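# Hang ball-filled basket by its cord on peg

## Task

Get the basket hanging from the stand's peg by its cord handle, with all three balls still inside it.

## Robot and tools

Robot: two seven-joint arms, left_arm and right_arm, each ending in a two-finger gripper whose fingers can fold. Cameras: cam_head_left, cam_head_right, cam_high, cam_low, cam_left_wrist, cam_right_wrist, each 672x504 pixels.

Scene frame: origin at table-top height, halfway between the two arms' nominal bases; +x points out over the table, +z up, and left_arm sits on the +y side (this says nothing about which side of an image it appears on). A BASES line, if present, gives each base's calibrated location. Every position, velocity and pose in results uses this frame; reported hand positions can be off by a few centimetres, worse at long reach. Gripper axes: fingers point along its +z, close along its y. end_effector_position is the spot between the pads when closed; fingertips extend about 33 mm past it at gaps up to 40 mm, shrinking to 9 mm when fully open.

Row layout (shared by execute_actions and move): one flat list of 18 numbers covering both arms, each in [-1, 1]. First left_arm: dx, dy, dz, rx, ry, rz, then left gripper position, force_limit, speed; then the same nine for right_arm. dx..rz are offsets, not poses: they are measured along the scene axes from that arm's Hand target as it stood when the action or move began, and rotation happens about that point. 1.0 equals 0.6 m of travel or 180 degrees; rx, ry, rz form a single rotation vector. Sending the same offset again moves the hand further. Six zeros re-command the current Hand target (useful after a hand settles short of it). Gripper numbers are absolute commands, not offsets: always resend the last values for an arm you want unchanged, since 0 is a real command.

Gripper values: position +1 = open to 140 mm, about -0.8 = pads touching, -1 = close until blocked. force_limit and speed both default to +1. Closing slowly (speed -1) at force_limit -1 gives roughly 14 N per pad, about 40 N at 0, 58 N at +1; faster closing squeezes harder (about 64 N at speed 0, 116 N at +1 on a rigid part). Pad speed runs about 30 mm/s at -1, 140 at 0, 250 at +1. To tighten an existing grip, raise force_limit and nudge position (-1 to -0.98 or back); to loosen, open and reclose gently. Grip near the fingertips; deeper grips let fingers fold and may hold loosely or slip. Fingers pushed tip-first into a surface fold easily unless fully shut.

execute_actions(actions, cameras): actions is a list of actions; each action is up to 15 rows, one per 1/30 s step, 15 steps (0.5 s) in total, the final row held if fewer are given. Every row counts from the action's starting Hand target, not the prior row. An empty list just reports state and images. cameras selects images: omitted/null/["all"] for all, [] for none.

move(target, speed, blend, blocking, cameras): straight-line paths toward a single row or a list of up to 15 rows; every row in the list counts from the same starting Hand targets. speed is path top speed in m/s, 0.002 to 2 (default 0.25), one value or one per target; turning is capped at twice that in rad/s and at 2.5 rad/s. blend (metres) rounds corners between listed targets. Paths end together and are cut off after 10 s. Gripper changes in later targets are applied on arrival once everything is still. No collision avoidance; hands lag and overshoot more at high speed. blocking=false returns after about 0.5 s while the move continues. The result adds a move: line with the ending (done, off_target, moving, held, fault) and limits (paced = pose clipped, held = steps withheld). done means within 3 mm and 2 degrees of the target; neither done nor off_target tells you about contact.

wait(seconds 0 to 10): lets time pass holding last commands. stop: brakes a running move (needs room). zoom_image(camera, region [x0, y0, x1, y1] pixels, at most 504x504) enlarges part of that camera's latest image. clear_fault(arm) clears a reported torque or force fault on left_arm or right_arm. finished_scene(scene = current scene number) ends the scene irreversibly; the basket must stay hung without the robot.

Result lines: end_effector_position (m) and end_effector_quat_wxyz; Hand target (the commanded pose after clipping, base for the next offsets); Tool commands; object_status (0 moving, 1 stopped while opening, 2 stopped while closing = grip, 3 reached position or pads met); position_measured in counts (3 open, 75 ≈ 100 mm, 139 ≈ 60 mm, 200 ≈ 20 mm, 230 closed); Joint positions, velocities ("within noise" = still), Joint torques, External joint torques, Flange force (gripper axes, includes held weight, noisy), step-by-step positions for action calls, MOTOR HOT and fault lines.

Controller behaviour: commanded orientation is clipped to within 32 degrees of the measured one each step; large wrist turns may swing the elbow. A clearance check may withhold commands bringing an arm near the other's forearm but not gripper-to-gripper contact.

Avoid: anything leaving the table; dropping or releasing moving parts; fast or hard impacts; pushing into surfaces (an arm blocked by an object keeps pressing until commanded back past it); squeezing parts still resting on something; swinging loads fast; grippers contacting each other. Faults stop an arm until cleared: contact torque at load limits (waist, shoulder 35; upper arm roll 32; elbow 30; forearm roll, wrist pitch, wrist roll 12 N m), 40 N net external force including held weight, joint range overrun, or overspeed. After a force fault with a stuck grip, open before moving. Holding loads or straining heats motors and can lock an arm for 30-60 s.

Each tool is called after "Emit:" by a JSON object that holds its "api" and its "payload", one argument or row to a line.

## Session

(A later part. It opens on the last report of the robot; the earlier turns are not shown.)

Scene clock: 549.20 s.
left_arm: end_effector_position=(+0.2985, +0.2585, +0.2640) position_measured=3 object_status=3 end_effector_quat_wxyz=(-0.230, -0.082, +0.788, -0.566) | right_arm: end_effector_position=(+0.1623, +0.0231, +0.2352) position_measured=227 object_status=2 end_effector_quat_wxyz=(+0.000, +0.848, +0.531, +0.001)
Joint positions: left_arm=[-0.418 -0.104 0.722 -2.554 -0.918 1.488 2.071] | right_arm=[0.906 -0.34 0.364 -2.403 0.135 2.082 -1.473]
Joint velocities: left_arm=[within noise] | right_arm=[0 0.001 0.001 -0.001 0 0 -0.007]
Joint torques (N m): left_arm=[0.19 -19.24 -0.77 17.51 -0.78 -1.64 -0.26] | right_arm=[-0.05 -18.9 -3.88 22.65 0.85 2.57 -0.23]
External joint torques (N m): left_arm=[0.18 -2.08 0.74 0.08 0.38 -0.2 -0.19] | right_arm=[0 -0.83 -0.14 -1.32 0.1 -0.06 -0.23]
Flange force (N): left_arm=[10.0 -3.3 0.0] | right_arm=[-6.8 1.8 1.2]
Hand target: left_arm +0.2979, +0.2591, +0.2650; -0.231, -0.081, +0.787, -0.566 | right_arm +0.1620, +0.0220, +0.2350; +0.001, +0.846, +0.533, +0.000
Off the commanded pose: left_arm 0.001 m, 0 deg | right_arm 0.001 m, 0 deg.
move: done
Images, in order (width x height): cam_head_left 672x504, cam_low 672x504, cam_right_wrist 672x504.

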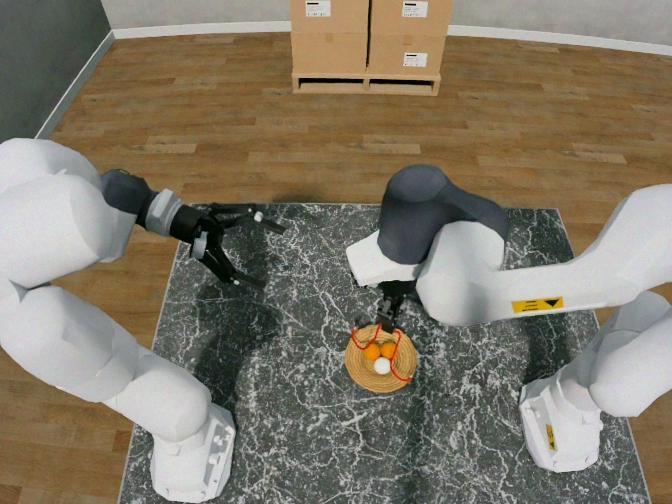

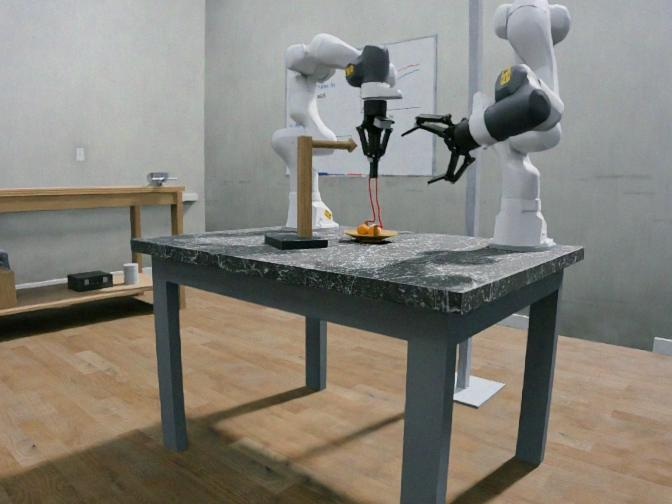

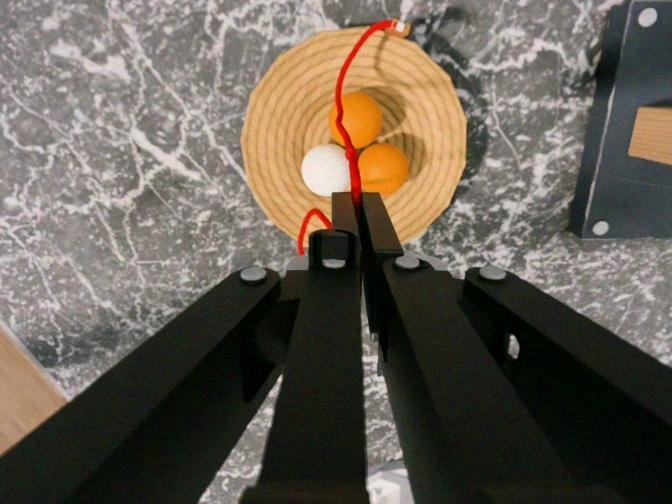

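Emit:
{"api": "move", "payload": {
  "target": [
    [0,0,0,0,0,0,1,1,1,0.0233,0.0222,0.05,0,0,0,-0.98,0.0,-1],
    [0,0,0,0,0,0,1,1,1,0.0233,0.0222,0.1333,0,0,0,-0.98,0.0,-1]
  ],
  "speed": [0.1, 0.02],
  "cameras": ["cam_right_wrist", "cam_low"]
}}

Emit:
{"api": "zoom_image", "payload": {
  "camera": "cam_low",
  "region": [290, 110, 440, 260]
}}

Scene clock: 569.43 s.
left_arm: end_effector_position=(+0.2985, +0.2585, +0.2640) position_measured=3 object_status=3 end_effector_quat_wxyz=(-0.230, -0.082, +0.788, -0.566) | right_arm: end_effector_position=(+0.1744, +0.0357, +0.3128) position_measured=227 object_status=2 end_effector_quat_wxyz=(+0.000, +0.847, +0.532, -0.002)
Joint positions: left_arm=[-0.418 -0.104 0.722 -2.553 -0.918 1.488 2.071] | right_arm=[0.893 -0.335 0.336 -2.198 0.116 1.875 -1.485]
Joint velocities: left_arm=[within noise] | right_arm=[-0.001 0 -0.002 0 0 -0.003 0]
Joint torques (N m): left_arm=[0.16 -19.24 -0.77 17.46 -0.77 -1.63 -0.22] | right_arm=[-0.46 -20.54 -3.89 24.53 0.46 2.69 -0.2]
External joint torques (N m): left_arm=[0.2 -2.1 0.79 0.07 0.38 -0.19 -0.15] | right_arm=[-0.39 -1.66 -0.18 -0.11 -0.36 0.06 -0.2]
Flange force (N): left_arm=[10.1 -3.2 0.0] | right_arm=[-5.3 1.8 -0.2]
Hand target: left_arm +0.2979, +0.2591, +0.2650; -0.231, -0.081, +0.787, -0.566 | right_arm +0.1760, +0.0353, +0.3150; +0.001, +0.846, +0.533, +0.000
Off the commanded pose: left_arm 0.001 m, 0 deg | right_arm 0.003 m, 0 deg.
move: done
Images, in order (width x height): cam_low 672x504, cam_right_wrist 672x504.

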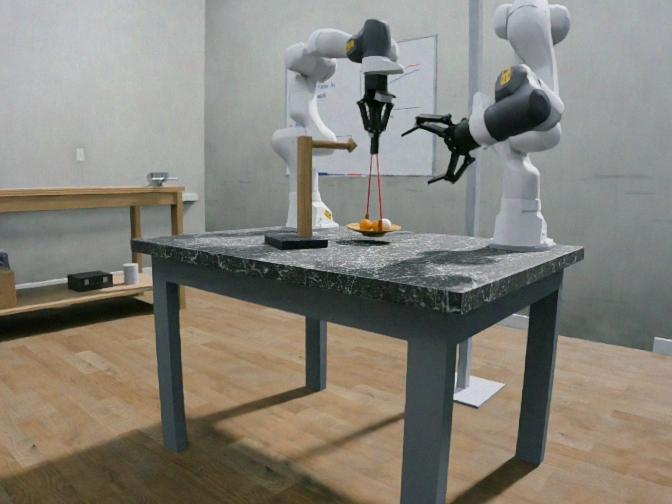

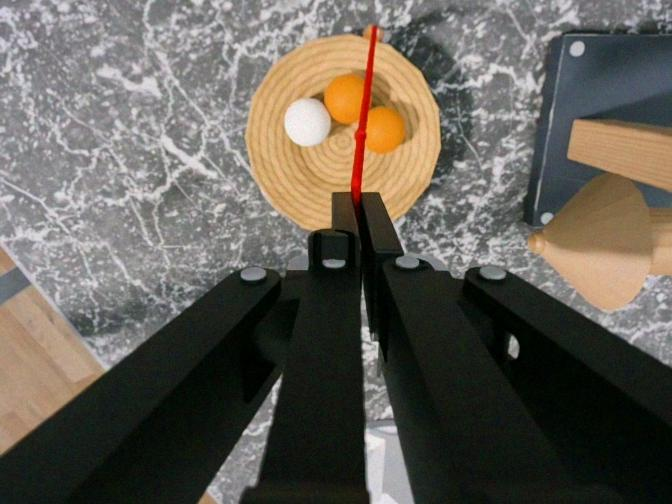

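Scaled by 3.360 from the camera's 672x504 image, which has a finer 960x720 frame.

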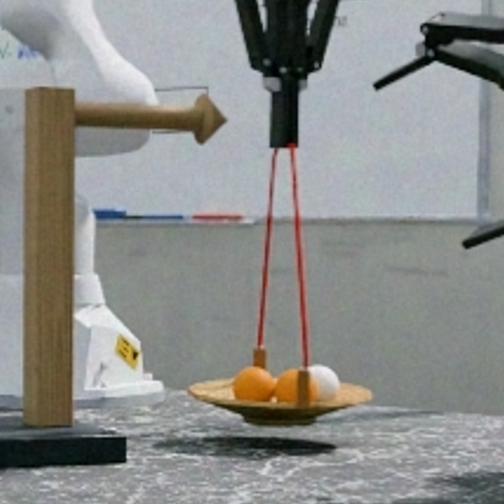

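Emit:
{"api": "move", "payload": {
  "target": [0,0,0,0,0,0,1,1,1,0,0,0.155,0,0,0,-0.98,0.0,-1],
  "speed": 0.08,
  "cameras": ["cam_right_wrist", "cam_low", "cam_high"]
}}

Emit:
{"api": "zoom_image", "payload": {
  "camera": "cam_low",
  "region": [290, 80, 440, 230]
}}

Emit:
{"api": "zoom_image", "payload": {
  "camera": "cam_high",
  "region": [220, 110, 380, 270]
}}

Scene clock: 608.07 s.
left_arm: end_effector_position=(+0.2985, +0.2585, +0.2641) position_measured=3 object_status=3 end_effector_quat_wxyz=(-0.230, -0.082, +0.788, -0.566) | right_arm: end_effector_position=(+0.1747, +0.0359, +0.4071) position_measured=227 object_status=2 end_effector_quat_wxyz=(-0.001, +0.845, +0.534, -0.001)
Joint positions: left_arm=[-0.418 -0.104 0.722 -2.553 -0.918 1.488 2.071] | right_arm=[0.886 -0.331 0.32 -1.955 0.104 1.639 -1.485]
Joint velocities: left_arm=[within noise] | right_arm=[0 0.001 -0.001 0 0.001 -0.004 0.001]
Joint torques (N m): left_arm=[0.19 -19.15 -0.81 17.43 -0.8 -1.62 -0.21] | right_arm=[-0.66 -19.12 -3.4 24.12 0.51 2.69 0.07]
External joint torques (N m): left_arm=[0.15 -2.04 0.67 -0.01 0.35 -0.2 -0.14] | right_arm=[-0.76 -0.48 0.07 -0.08 -0.37 0.06 0.07]
Flange force (N): left_arm=[9.9 -3.1 0.3] | right_arm=[-1.2 0.6 0.5]
Hand target: left_arm +0.2979, +0.2591, +0.2650; -0.231, -0.081, +0.787, -0.566 | right_arm +0.1760, +0.0353, +0.4080; +0.001, +0.846, +0.533, +0.000
Off the commanded pose: left_arm 0.001 m, 0 deg | right_arm 0.002 m, 0 deg.
move: done
Images, in order (width x height): cam_high 672x504, cam_low 672x504, cam_right_wrist 672x504.

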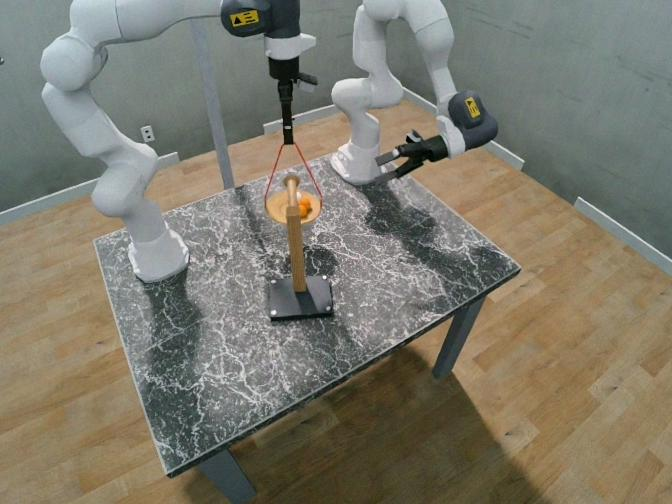

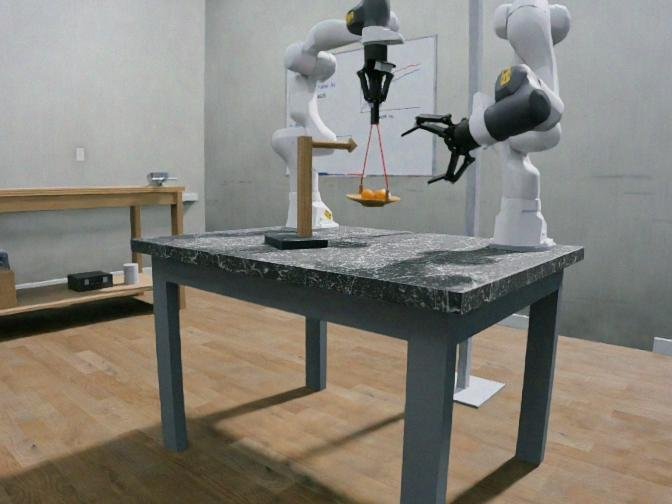

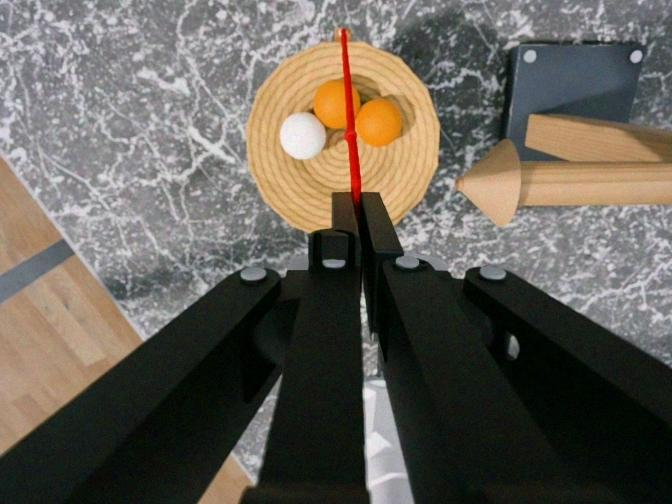

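Scaled by 3.360 from the camera's 672x504 image, which has a finer 960x720 frame.

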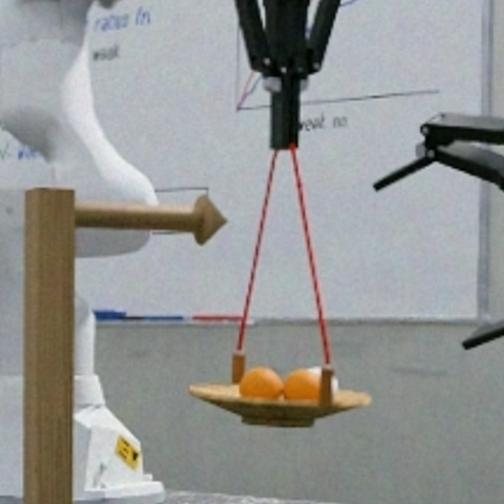

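Scaled by 3.150 from the camera's 672x504 image, which has a finer 960x720 frame.

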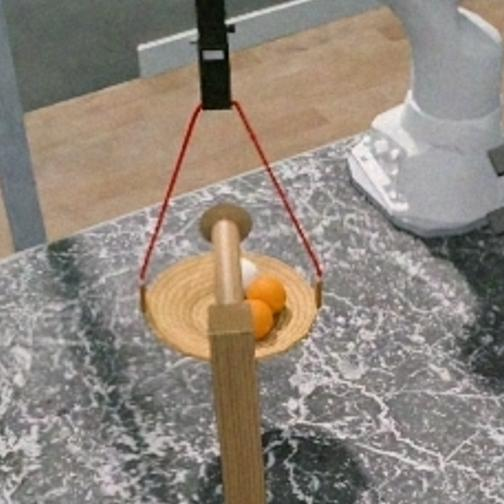

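Emit:
{"api": "move", "payload": {
  "target": [
    [0,0,0,0,0,0,1,1,1,0,0,0.0233,0,0,0,-0.98,0.0,-1],
    [0,0,0,0,0,0,1,1,1,0.1787,-0.0863,0.0233,0,0,0,-0.98,0.0,-1]
  ],
  "speed": [0.05, 0.06],
  "cameras": ["cam_right_wrist", "cam_low", "cam_high"]
}}

Emit:
{"api": "zoom_image", "payload": {
  "camera": "cam_low",
  "region": [270, 80, 420, 230]
}}

Emit:
{"api": "zoom_image", "payload": {
  "camera": "cam_high",
  "region": [220, 110, 380, 270]
}}

Scene clock: 659.93 s.
left_arm: end_effector_position=(+0.2986, +0.2586, +0.2641) position_measured=3 object_status=3 end_effector_quat_wxyz=(-0.230, -0.082, +0.788, -0.566) | right_arm: end_effector_position=(+0.2820, -0.0168, +0.4208) position_measured=227 object_status=2 end_effector_quat_wxyz=(+0.000, +0.848, +0.530, -0.002)
Joint positions: left_arm=[-0.418 -0.104 0.722 -2.553 -0.918 1.488 2.071] | right_arm=[0.846 -0.327 0.134 -1.931 0.044 1.603 -1.686]
Joint velocities: left_arm=[within noise] | right_arm=[0.001 0 0 0 -0.001 0 -0.004]
Joint torques (N m): left_arm=[0.12 -19.19 -0.8 17.48 -0.81 -1.6 -0.21] | right_arm=[-0.05 -20.63 -1.87 23.97 0.53 2.92 -0.2]
External joint torques (N m): left_arm=[0.12 -2.13 0.72 0.13 0.34 -0.17 -0.14] | right_arm=[-0.11 -0.53 -0.24 -0.18 -0.37 0.31 -0.2]
Flange force (N): left_arm=[9.9 -3.4 0.2] | right_arm=[-2.1 0.7 1.6]
Hand target: left_arm +0.2979, +0.2591, +0.2650; -0.231, -0.081, +0.787, -0.566 | right_arm +0.2832, -0.0165, +0.4220; +0.001, +0.846, +0.533, +0.000
Off the commanded pose: left_arm 0.001 m, 0 deg | right_arm 0.002 m, 0 deg.
move: done
Images, in order (width x height): cam_high 672x504, cam_low 672x504, cam_right_wrist 672x504.

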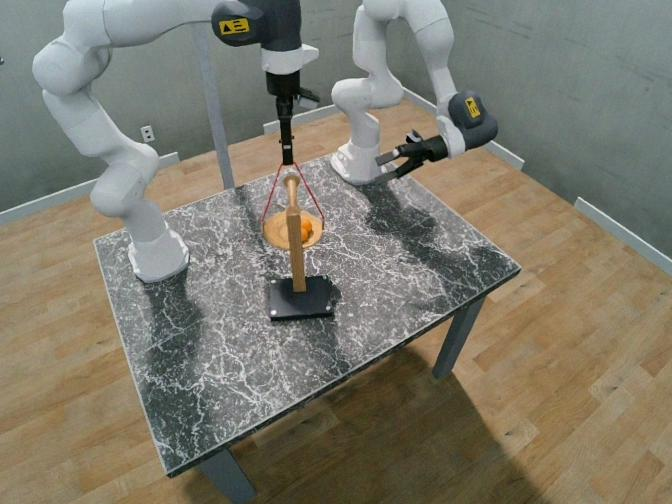

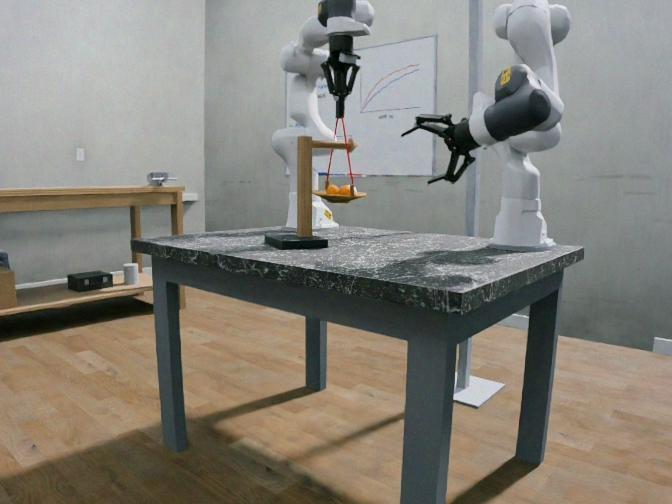

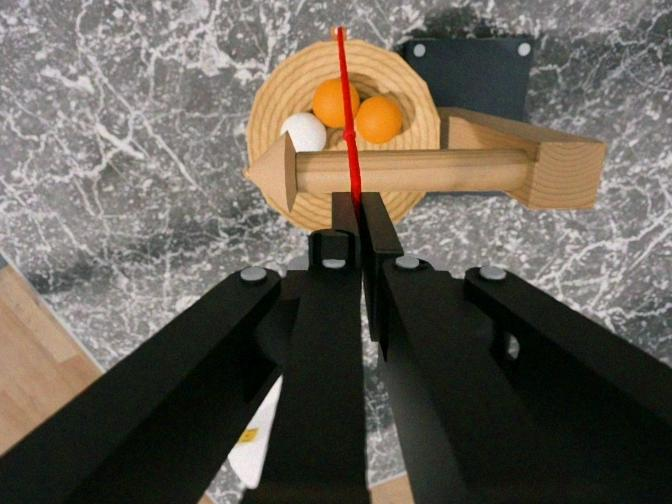

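Scaled by 3.360 from the camera's 672x504 image, which has a finer 960x720 frame.

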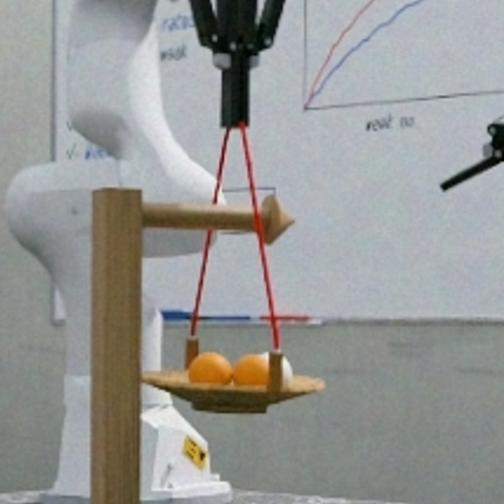

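Scaled by 3.150 from the camera's 672x504 image, which has a finer 960x720 frame.

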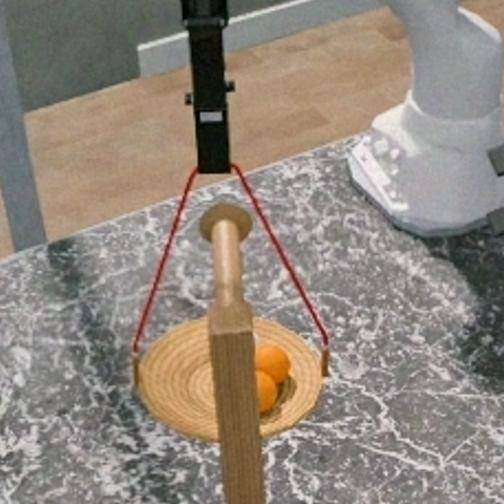

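Emit:
{"api": "move", "payload": {
  "target": [0,0,0,0,0,0,1,1,1,0.002,0.003,-0.1067,0,0,0,-0.98,0.0,-1],
  "speed": 0.04,
  "cameras": ["cam_right_wrist", "cam_low", "cam_high"]
}}

Emit:
{"api": "zoom_image", "payload": {
  "camera": "cam_low",
  "region": [290, 100, 400, 210]
}}

Emit:
{"api": "zoom_image", "payload": {
  "camera": "cam_high",
  "region": [240, 140, 340, 270]
}}

Scene clock: 678.20 s.
left_arm: end_effector_position=(+0.2986, +0.2586, +0.2641) position_measured=3 object_status=3 end_effector_quat_wxyz=(-0.230, -0.082, +0.788, -0.566) | right_arm: end_effector_position=(+0.2844, -0.0163, +0.3563) position_measured=227 object_status=2 end_effector_quat_wxyz=(+0.002, +0.848, +0.531, -0.003)
Joint positions: left_arm=[-0.418 -0.104 0.722 -2.553 -0.918 1.488 2.071] | right_arm=[0.851 -0.336 0.134 -2.104 0.044 1.763 -1.69]
Joint velocities: left_arm=[within noise] | right_arm=[-0.002 0 -0.001 0 0 0.003 0.001]
Joint torques (N m): left_arm=[0.11 -19.2 -0.83 17.43 -0.79 -1.62 -0.27] | right_arm=[-0.11 -22 -1.57 23.79 0.96 3.15 -0.19]
External joint torques (N m): left_arm=[0.05 -2.05 0.64 -0.01 0.36 -0.19 -0.2] | right_arm=[-0.16 -1.64 0.08 -0.9 0.09 0.55 -0.19]
Flange force (N): left_arm=[10.0 -3.3 0.5] | right_arm=[-7.5 -0.4 3.8]
Hand target: left_arm +0.2979, +0.2591, +0.2650; -0.231, -0.081, +0.787, -0.566 | right_arm +0.2844, -0.0147, +0.3580; +0.001, +0.846, +0.533, +0.000
Off the commanded pose: left_arm 0.001 m, 0 deg | right_arm 0.002 m, 1 deg.
move: done
Images, in order (width x height): cam_high 672x504, cam_low 672x504, cam_right_wrist 672x504.

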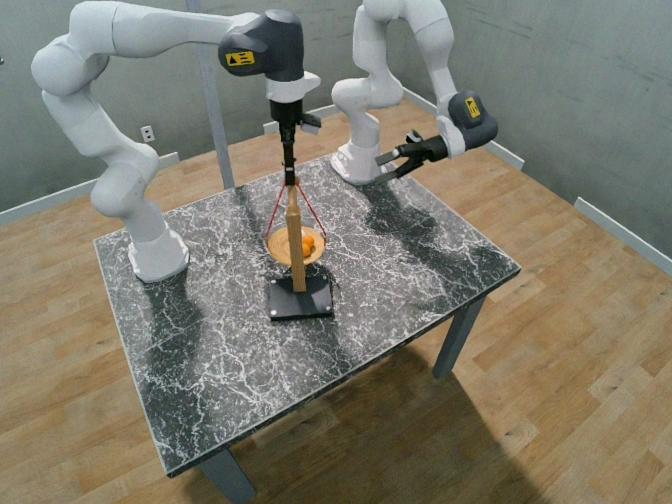

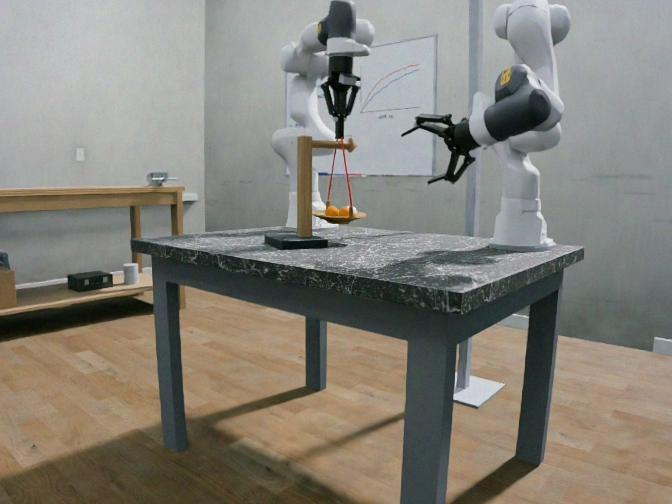

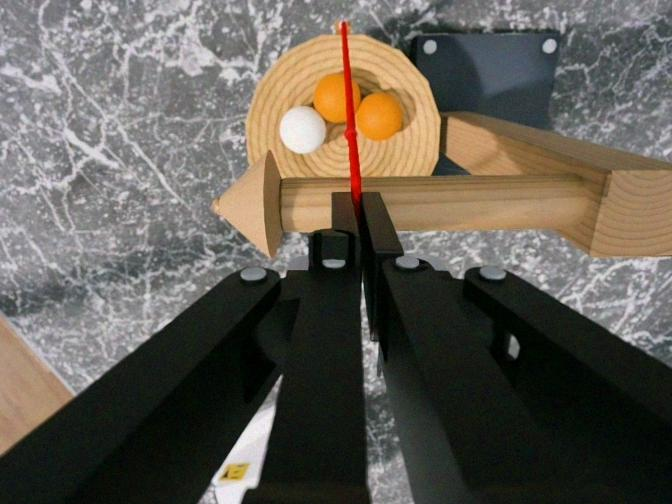

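Scaled by 4.582 from the camera's 672x504 image, which has a finer 960x720 frame.

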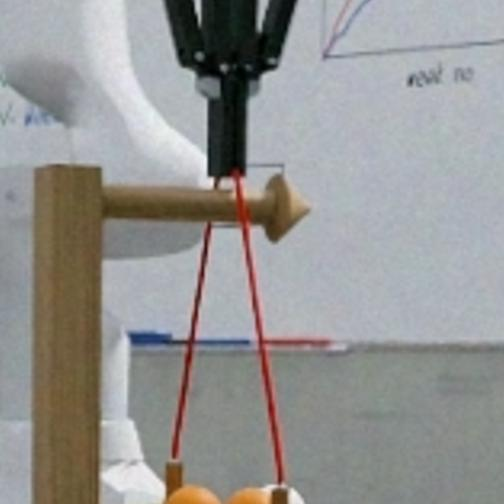

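Scaled by 3.877 from the camera's 672x504 image, which has a finer 960x720 frame.

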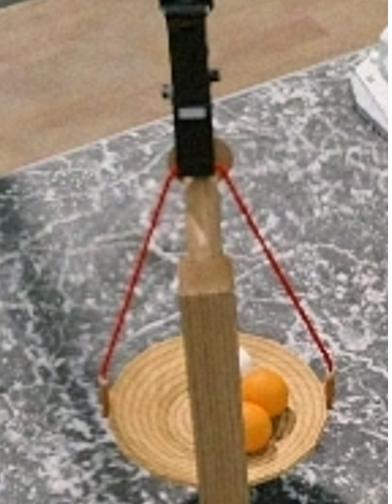

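Emit:
{"api": "move", "payload": {
  "target": [0,0,0,0,0,0,1,1,1,0,0,-0.0067,0,0,0,-0.98,0.0,-1],
  "speed": 0.02,
  "cameras": []
}}

Emit:
{"api": "move", "payload": {
  "target": [0,0,0,0,0,0,1,1,1,0,0,-0.0025,0,0,0,-0.98,0.0,-1],
  "speed": 0.02,
  "cameras": ["cam_low"]
}}

Emit:
{"api": "zoom_image", "payload": {
  "camera": "cam_low",
  "region": [290, 100, 400, 210]
}}

Scene clock: 690.30 s.
left_arm: end_effector_position=(+0.2986, +0.2586, +0.2641) position_measured=3 object_status=3 end_effector_quat_wxyz=(-0.230, -0.082, +0.788, -0.566) | right_arm: end_effector_position=(+0.2844, -0.0163, +0.3524) position_measured=227 object_status=2 end_effector_quat_wxyz=(+0.002, +0.848, +0.531, -0.003)
Joint positions: left_arm=[-0.418 -0.104 0.722 -2.553 -0.918 1.488 2.071] | right_arm=[0.851 -0.336 0.134 -2.114 0.044 1.773 -1.69]
Joint velocities: left_arm=[within noise] | right_arm=[0 -0.001 -0.001 -0.001 -0.001 0.004 0.001]
Joint torques (N m): left_arm=[0.13 -19.2 -0.82 17.47 -0.8 -1.62 -0.23] | right_arm=[0.11 -21.94 -1.54 23.81 0.95 3.2 -0.21]
External joint torques (N m): left_arm=[0.2 -2.02 0.78 0 0.37 -0.18 -0.16] | right_arm=[0.15 -1.67 0.19 -0.86 0.09 0.6 -0.21]
Flange force (N): left_arm=[9.9 -3.0 0.1] | right_arm=[-7.5 -0.7 3.8]
Hand target: left_arm +0.2979, +0.2591, +0.2650; -0.231, -0.081, +0.787, -0.566 | right_arm +0.2844, -0.0147, +0.3540; +0.001, +0.846, +0.533, +0.000
Off the commanded pose: left_arm 0.001 m, 0 deg | right_arm 0.002 m, 1 deg.
move: done
No camera images: "cameras" was empty.

Scene clock: 691.00 s.
left_arm: end_effector_position=(+0.2986, +0.2586, +0.2641) position_measured=3 object_status=3 end_effector_quat_wxyz=(-0.230, -0.082, +0.788, -0.566) | right_arm: end_effector_position=(+0.2844, -0.0162, +0.3509) position_measured=227 object_status=2 end_effector_quat_wxyz=(+0.002, +0.848, +0.531, -0.003)
Joint positions: left_arm=[-0.418 -0.104 0.722 -2.553 -0.918 1.488 2.071] | right_arm=[0.852 -0.336 0.134 -2.118 0.044 1.777 -1.69]
Joint velocities: left_arm=[within noise] | right_arm=[-0.001 -0.001 0 -0.002 -0.001 0.003 0]
Joint torques (N m): left_arm=[0.14 -19.17 -0.82 17.47 -0.81 -1.6 -0.24] | right_arm=[-0.02 -21.99 -1.54 23.83 0.95 3.26 -0.18]
External joint torques (N m): left_arm=[0.1 -1.96 0.67 0.03 0.34 -0.17 -0.16] | right_arm=[0.05 -1.75 0.23 -0.85 0.09 0.65 -0.18]
Flange force (N): left_arm=[9.5 -3.1 0.3] | right_arm=[-7.7 -0.7 3.9]
Hand target: left_arm +0.2979, +0.2591, +0.2650; -0.231, -0.081, +0.787, -0.566 | right_arm +0.2844, -0.0147, +0.3525; +0.001, +0.846, +0.533, +0.000
Off the commanded pose: left_arm 0.001 m, 0 deg | right_arm 0.002 m, 0 deg.
move: done
Images, in order (width x height): cam_low 672x504.

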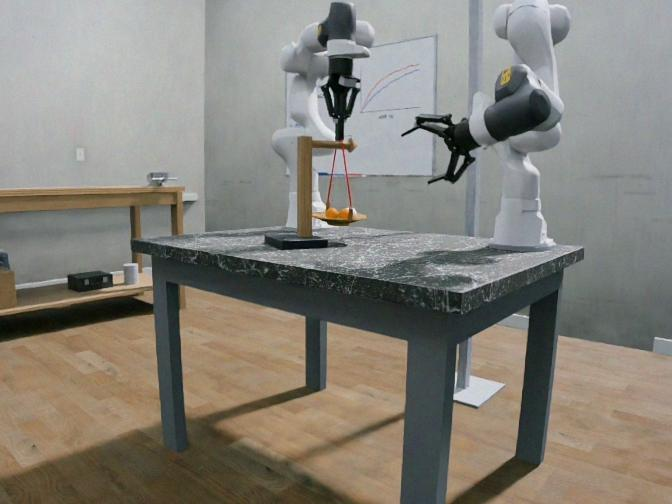

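Scaled by 4.582 from the camera's 672x504 image, which has a finer 960x720 frame.

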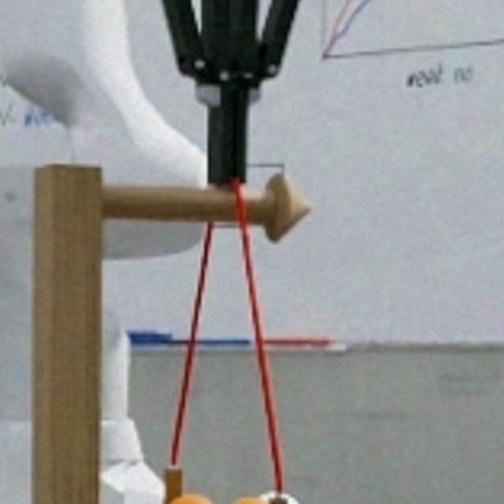

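Emit:
{"api": "move", "payload": {
  "target": [0,0,0,0,0,0,1,1,1,0,0,-0.0017,0,0,0,-0.98,0.0,-1],
  "speed": 0.02,
  "cameras": []
}}

Emit:
{"api": "move", "payload": {
  "target": [0,0,0,0,0,0,1,1,1,0,0,-0.0017,0,0,0,-0.98,0.0,-1],
  "speed": 0.02,
  "cameras": ["cam_low"]
}}

Emit:
{"api": "zoom_image", "payload": {
  "camera": "cam_low",
  "region": [290, 100, 400, 210]
}}

Scene clock: 699.77 s.
left_arm: end_effector_position=(+0.2986, +0.2586, +0.2641) position_measured=3 object_status=3 end_effector_quat_wxyz=(-0.230, -0.082, +0.788, -0.566) | right_arm: end_effector_position=(+0.2844, -0.0162, +0.3499) position_measured=227 object_status=2 end_effector_quat_wxyz=(+0.002, +0.847, +0.531, -0.003)
Joint positions: left_arm=[-0.418 -0.104 0.722 -2.553 -0.918 1.488 2.071] | right_arm=[0.852 -0.336 0.134 -2.12 0.044 1.78 -1.69]
Joint velocities: within noise
Joint torques (N m): left_arm=[0.13 -19.18 -0.85 17.47 -0.82 -1.6 -0.24] | right_arm=[0 -21.94 -1.53 23.62 0.95 3.17 -0.19]
External joint torques (N m): left_arm=[0.12 -2 0.66 0.01 0.34 -0.17 -0.16] | right_arm=[0.06 -1.58 0.24 -1.11 0.1 0.55 -0.19]
Flange force (N): left_arm=[9.7 -3.2 0.3] | right_arm=[-7.9 -0.8 4.3]
Hand target: left_arm +0.2979, +0.2591, +0.2650; -0.231, -0.081, +0.787, -0.566 | right_arm +0.2844, -0.0147, +0.3514; +0.001, +0.846, +0.533, +0.000
Off the commanded pose: left_arm 0.001 m, 0 deg | right_arm 0.002 m, 0 deg.
move: done
No camera images: "cameras" was empty.

Scene clock: 700.47 s.
left_arm: end_effector_position=(+0.2986, +0.2586, +0.2641) position_measured=3 object_status=3 end_effector_quat_wxyz=(-0.230, -0.082, +0.788, -0.566) | right_arm: end_effector_position=(+0.2846, -0.0159, +0.3494) position_measured=227 object_status=2 end_effector_quat_wxyz=(+0.002, +0.847, +0.531, -0.003)
Joint positions: left_arm=[-0.418 -0.104 0.722 -2.553 -0.918 1.488 2.071] | right_arm=[0.852 -0.336 0.134 -2.122 0.044 1.782 -1.69]
Joint velocities: within noise
Joint torques (N m): left_arm=[0.14 -19.15 -0.83 17.49 -0.81 -1.6 -0.22] | right_arm=[-0.05 -21.75 -1.56 23.32 0.95 3.18 -0.18]
External joint torques (N m): left_arm=[0.14 -1.96 0.69 -0.02 0.36 -0.17 -0.14] | right_arm=[-0.09 -1.37 0.09 -1.41 0.09 0.57 -0.18]
Flange force (N): left_arm=[9.6 -3.0 0.3] | right_arm=[-8.2 -0.5 5.1]
Hand target: left_arm +0.2979, +0.2591, +0.2650; -0.231, -0.081, +0.787, -0.566 | right_arm +0.2844, -0.0147, +0.3504; +0.001, +0.846, +0.533, +0.000
Off the commanded pose: left_arm 0.001 m, 0 deg | right_arm 0.002 m, 0 deg.
move: done
Images, in order (width x height): cam_low 672x504.

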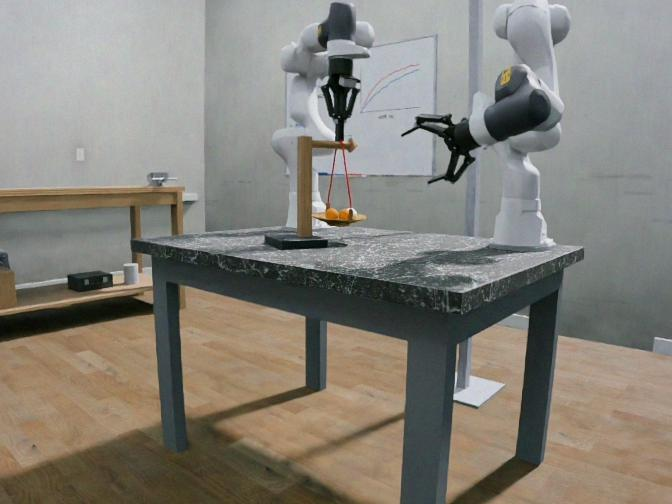

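Scaled by 4.582 from the camera's 672x504 image, which has a finer 960x720 frame.

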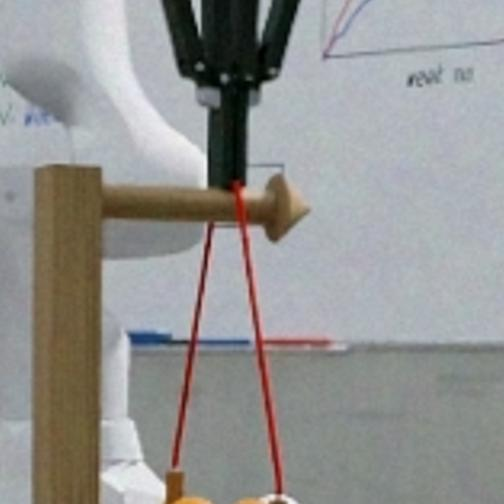

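Emit:
{"api": "execute_actions", "payload": {
  "actions": [
    [[0,0,0,0,0,0,1,1,1,0,0,0,0,0,0,-0.62,0,-1]]
  ],
  "cameras": ["cam_low", "cam_right_wrist"]
}}

Emit:
{"api": "zoom_image", "payload": {
  "camera": "cam_low",
  "region": [290, 110, 400, 230]
}}

Scene clock: 708.57 s.
left_arm: end_effector_position=(+0.2986, +0.2586, +0.2641) position_measured=3 object_status=3 end_effector_quat_wxyz=(-0.230, -0.082, +0.788, -0.566) | right_arm: end_effector_position=(+0.2846, -0.0158, +0.3495) position_measured=208 object_status=0 end_effector_quat_wxyz=(+0.002, +0.847, +0.531, -0.002)
Joint positions: left_arm=[-0.418 -0.104 0.722 -2.553 -0.918 1.488 2.071] | right_arm=[0.852 -0.337 0.134 -2.123 0.044 1.783 -1.69]
Joint velocities: within noise
Joint torques (N m): left_arm=[0.2 -19.13 -0.79 17.47 -0.8 -1.62 -0.21] | right_arm=[-0.04 -21.49 -1.52 23.6 0.96 3.08 -0.19]
External joint torques (N m): left_arm=[0.17 -1.86 0.71 0.01 0.35 -0.18 -0.13] | right_arm=[-0.1 -1.18 0.1 -1.1 0.09 0.47 -0.19]
Flange force (N): left_arm=[9.1 -2.8 0.0] | right_arm=[-6.7 -0.4 4.0]
Hand target: left_arm +0.2979, +0.2591, +0.2650; -0.231, -0.081, +0.787, -0.566 | right_arm +0.2844, -0.0147, +0.3504; +0.001, +0.846, +0.533, +0.000
Off the commanded pose: left_arm 0.001 m, 0 deg | right_arm 0.001 m, 0 deg.
Step readings (end_effector_position of left_arm | right_arm):
0: (+0.2986, +0.2586, +0.2641) | (+0.2846, -0.0159, +0.3494)
1: (+0.2986, +0.2586, +0.2641) | (+0.2846, -0.0159, +0.3494)
2: (+0.2986, +0.2586, +0.2641) | (+0.2846, -0.0159, +0.3494)
4: (+0.2986, +0.2586, +0.2641) | (+0.2846, -0.0159, +0.3494)
8: (+0.2986, +0.2586, +0.2641) | (+0.2846, -0.0158, +0.3494)
15: (+0.2986, +0.2586, +0.2641) | (+0.2846, -0.0158, +0.3494)
Images, in order (width x height): cam_low 672x504, cam_right_wrist 672x504.

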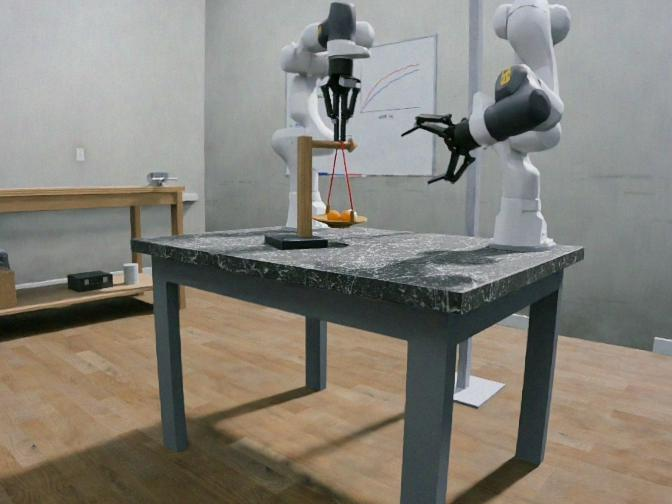

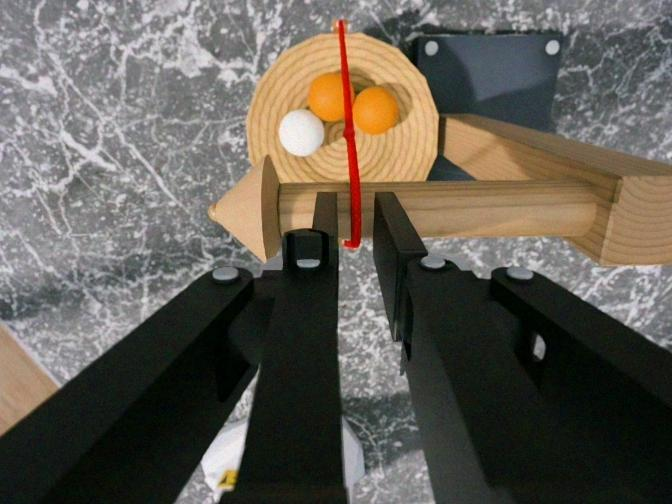

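Scaled by 4.200 from the camera's 672x504 image, which has a finer 960x720 frame.

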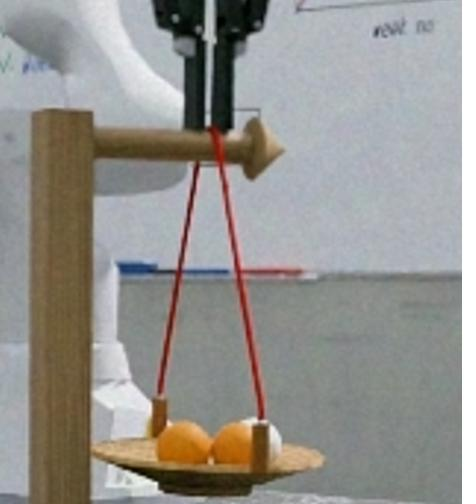

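Emit:
{"api": "move", "payload": {
  "target": [0,0,0,0,0,0,1,1,1,0,0,0.1667,0,0,0,-0.62,0,-1],
  "speed": 0.06,
  "cameras": ["cam_low", "cam_high", "cam_right_wrist"]
}}

Emit:
{"api": "zoom_image", "payload": {
  "camera": "cam_low",
  "region": [290, 110, 400, 230]
}}

Emit:
{"api": "zoom_image", "payload": {
  "camera": "cam_high",
  "region": [240, 140, 340, 270]
}}

Scene clock: 725.97 s.
left_arm: end_effector_position=(+0.2986, +0.2586, +0.2641) position_measured=3 object_status=3 end_effector_quat_wxyz=(-0.230, -0.082, +0.788, -0.566) | right_arm: end_effector_position=(+0.2833, -0.0133, +0.4506) position_measured=208 object_status=3 end_effector_quat_wxyz=(-0.001, +0.846, +0.534, +0.001)
Joint positions: left_arm=[-0.418 -0.104 0.722 -2.553 -0.918 1.488 2.071] | right_arm=[0.849 -0.302 0.132 -1.832 0.041 1.535 -1.69]
Joint velocities: left_arm=[within noise] | right_arm=[-0.001 0 0 0.001 0 -0.004 0]
Joint torques (N m): left_arm=[0.19 -19.17 -0.85 17.52 -0.8 -1.6 -0.18] | right_arm=[-0.74 -20.38 -1.45 23.18 0.53 2.52 -0.04]
External joint torques (N m): left_arm=[0.22 -2.03 0.72 0.05 0.36 -0.16 -0.11] | right_arm=[-0.72 -0.09 0.13 -0.43 -0.35 -0.11 -0.04]
Flange force (N): left_arm=[9.7 -3.0 0.1] | right_arm=[-1.4 0.4 1.2]
Hand target: left_arm +0.2979, +0.2591, +0.2650; -0.231, -0.081, +0.787, -0.566 | right_arm +0.2844, -0.0147, +0.4504; +0.001, +0.846, +0.533, +0.000
Off the commanded pose: left_arm 0.001 m, 0 deg | right_arm 0.002 m, 0 deg.
move: done
Images, in order (width x height): cam_high 672x504, cam_low 672x504, cam_right_wrist 672x504.

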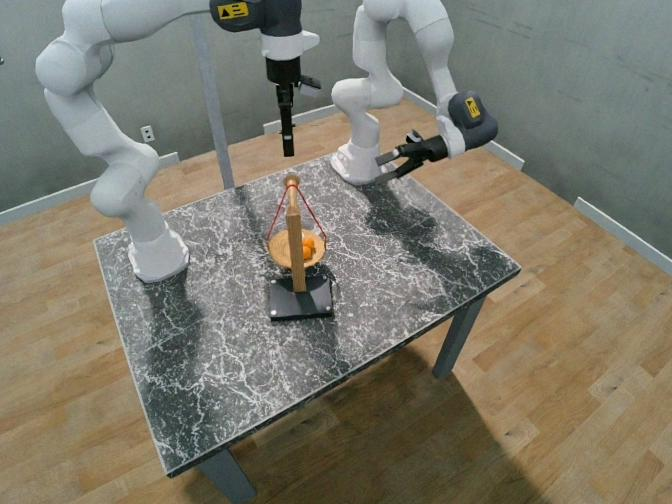

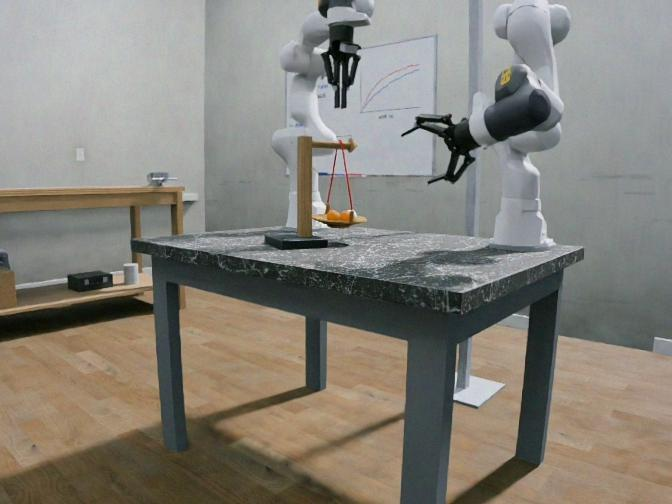

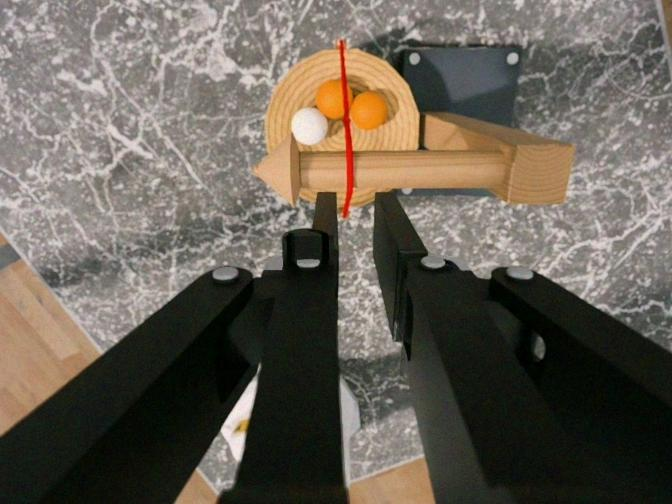

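Scaled by 4.200 from the camera's 672x504 image, which has a finer 960x720 frame.

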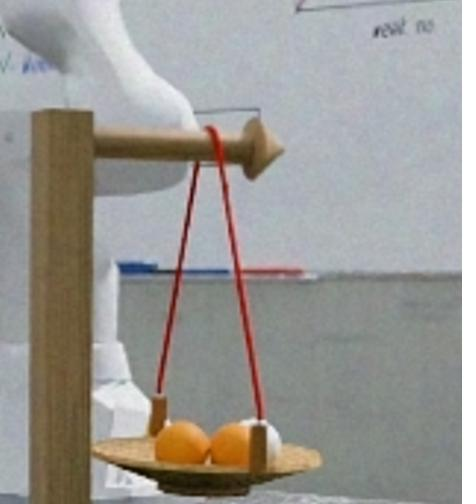

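Scaled by 3.877 from the camera's 672x504 image, which has a finer 960x720 frame.

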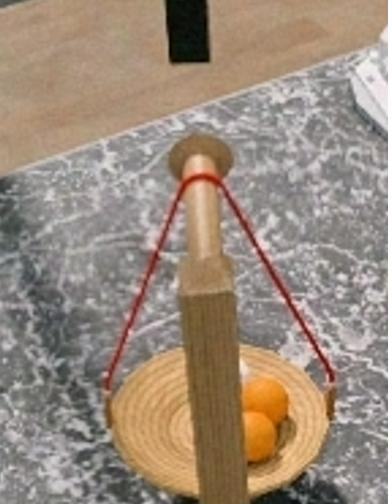

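Emit:
{"api": "wait", "payload": {
  "seconds": 1,
  "cameras": ["cam_low", "cam_right_wrist"]
}}

Emit:
{"api": "zoom_image", "payload": {
  "camera": "cam_low",
  "region": [290, 110, 400, 230]
}}

Scene clock: 733.50 s.
left_arm: end_effector_position=(+0.2986, +0.2586, +0.2641) position_measured=3 object_status=3 end_effector_quat_wxyz=(-0.229, -0.082, +0.788, -0.566) | right_arm: end_effector_position=(+0.2833, -0.0135, +0.4506) position_measured=208 object_status=3 end_effector_quat_wxyz=(-0.001, +0.846, +0.534, +0.000)
Joint positions: left_arm=[-0.418 -0.104 0.722 -2.553 -0.918 1.488 2.071] | right_arm=[0.848 -0.302 0.132 -1.832 0.041 1.534 -1.69]
Joint velocities: within noise
Joint torques (N m): left_arm=[0.13 -19.16 -0.77 17.51 -0.81 -1.61 -0.21] | right_arm=[-0.69 -20.52 -1.41 22.81 0.57 2.61 -0.01]
External joint torques (N m): left_arm=[0.09 -2 0.72 0.04 0.35 -0.18 -0.14] | right_arm=[-0.64 0.04 0.2 -0.97 -0.31 -0.04 -0.01]
Flange force (N): left_arm=[9.5 -3.1 0.2] | right_arm=[-2.6 0.1 3.1]
Hand target: left_arm +0.2979, +0.2591, +0.2650; -0.231, -0.081, +0.787, -0.566 | right_arm +0.2844, -0.0147, +0.4504; +0.001, +0.846, +0.533, +0.000
Tool commands: left_gripper/position=+1.0 left_gripper/force_limit=+1.0 left_gripper/speed=+1.0 right_gripper/position=-0.62 right_gripper/force_limit=+0.0 right_gripper/speed=-1.0
Off the commanded pose: left_arm 0.001 m, 0 deg | right_arm 0.002 m, 0 deg.
wait: 1.00 s; at rest from the start
Images, in order (width x height): cam_low 672x504, cam_right_wrist 672x504.

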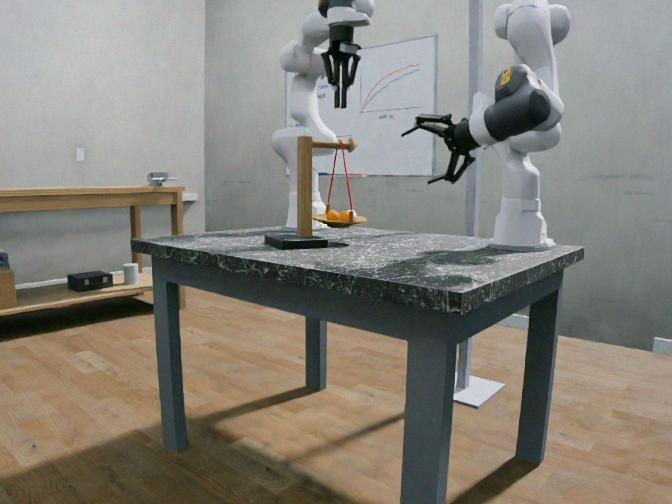

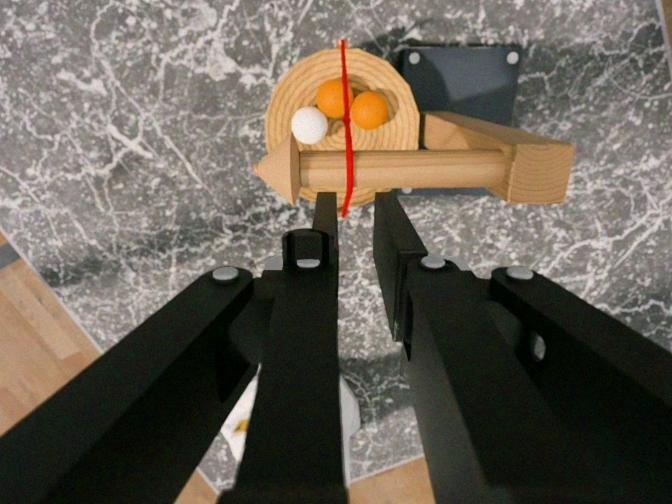

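Scaled by 4.200 from the camera's 672x504 image, which has a finer 960x720 frame.

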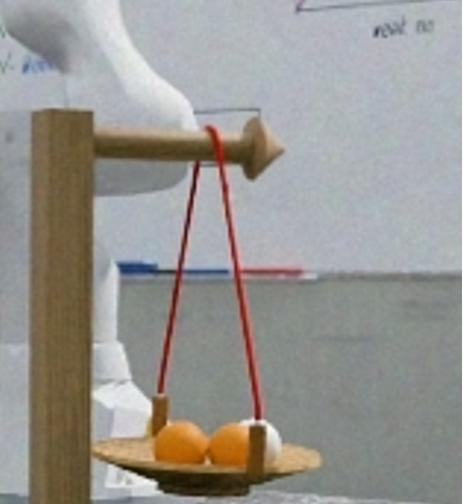

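The basket is at rest on the peg, with all three balls inside and the gripper clear of it.

Emit:
{"api": "finished_scene", "payload": {
  "scene": 2
}}

The scene is finished: the task was done.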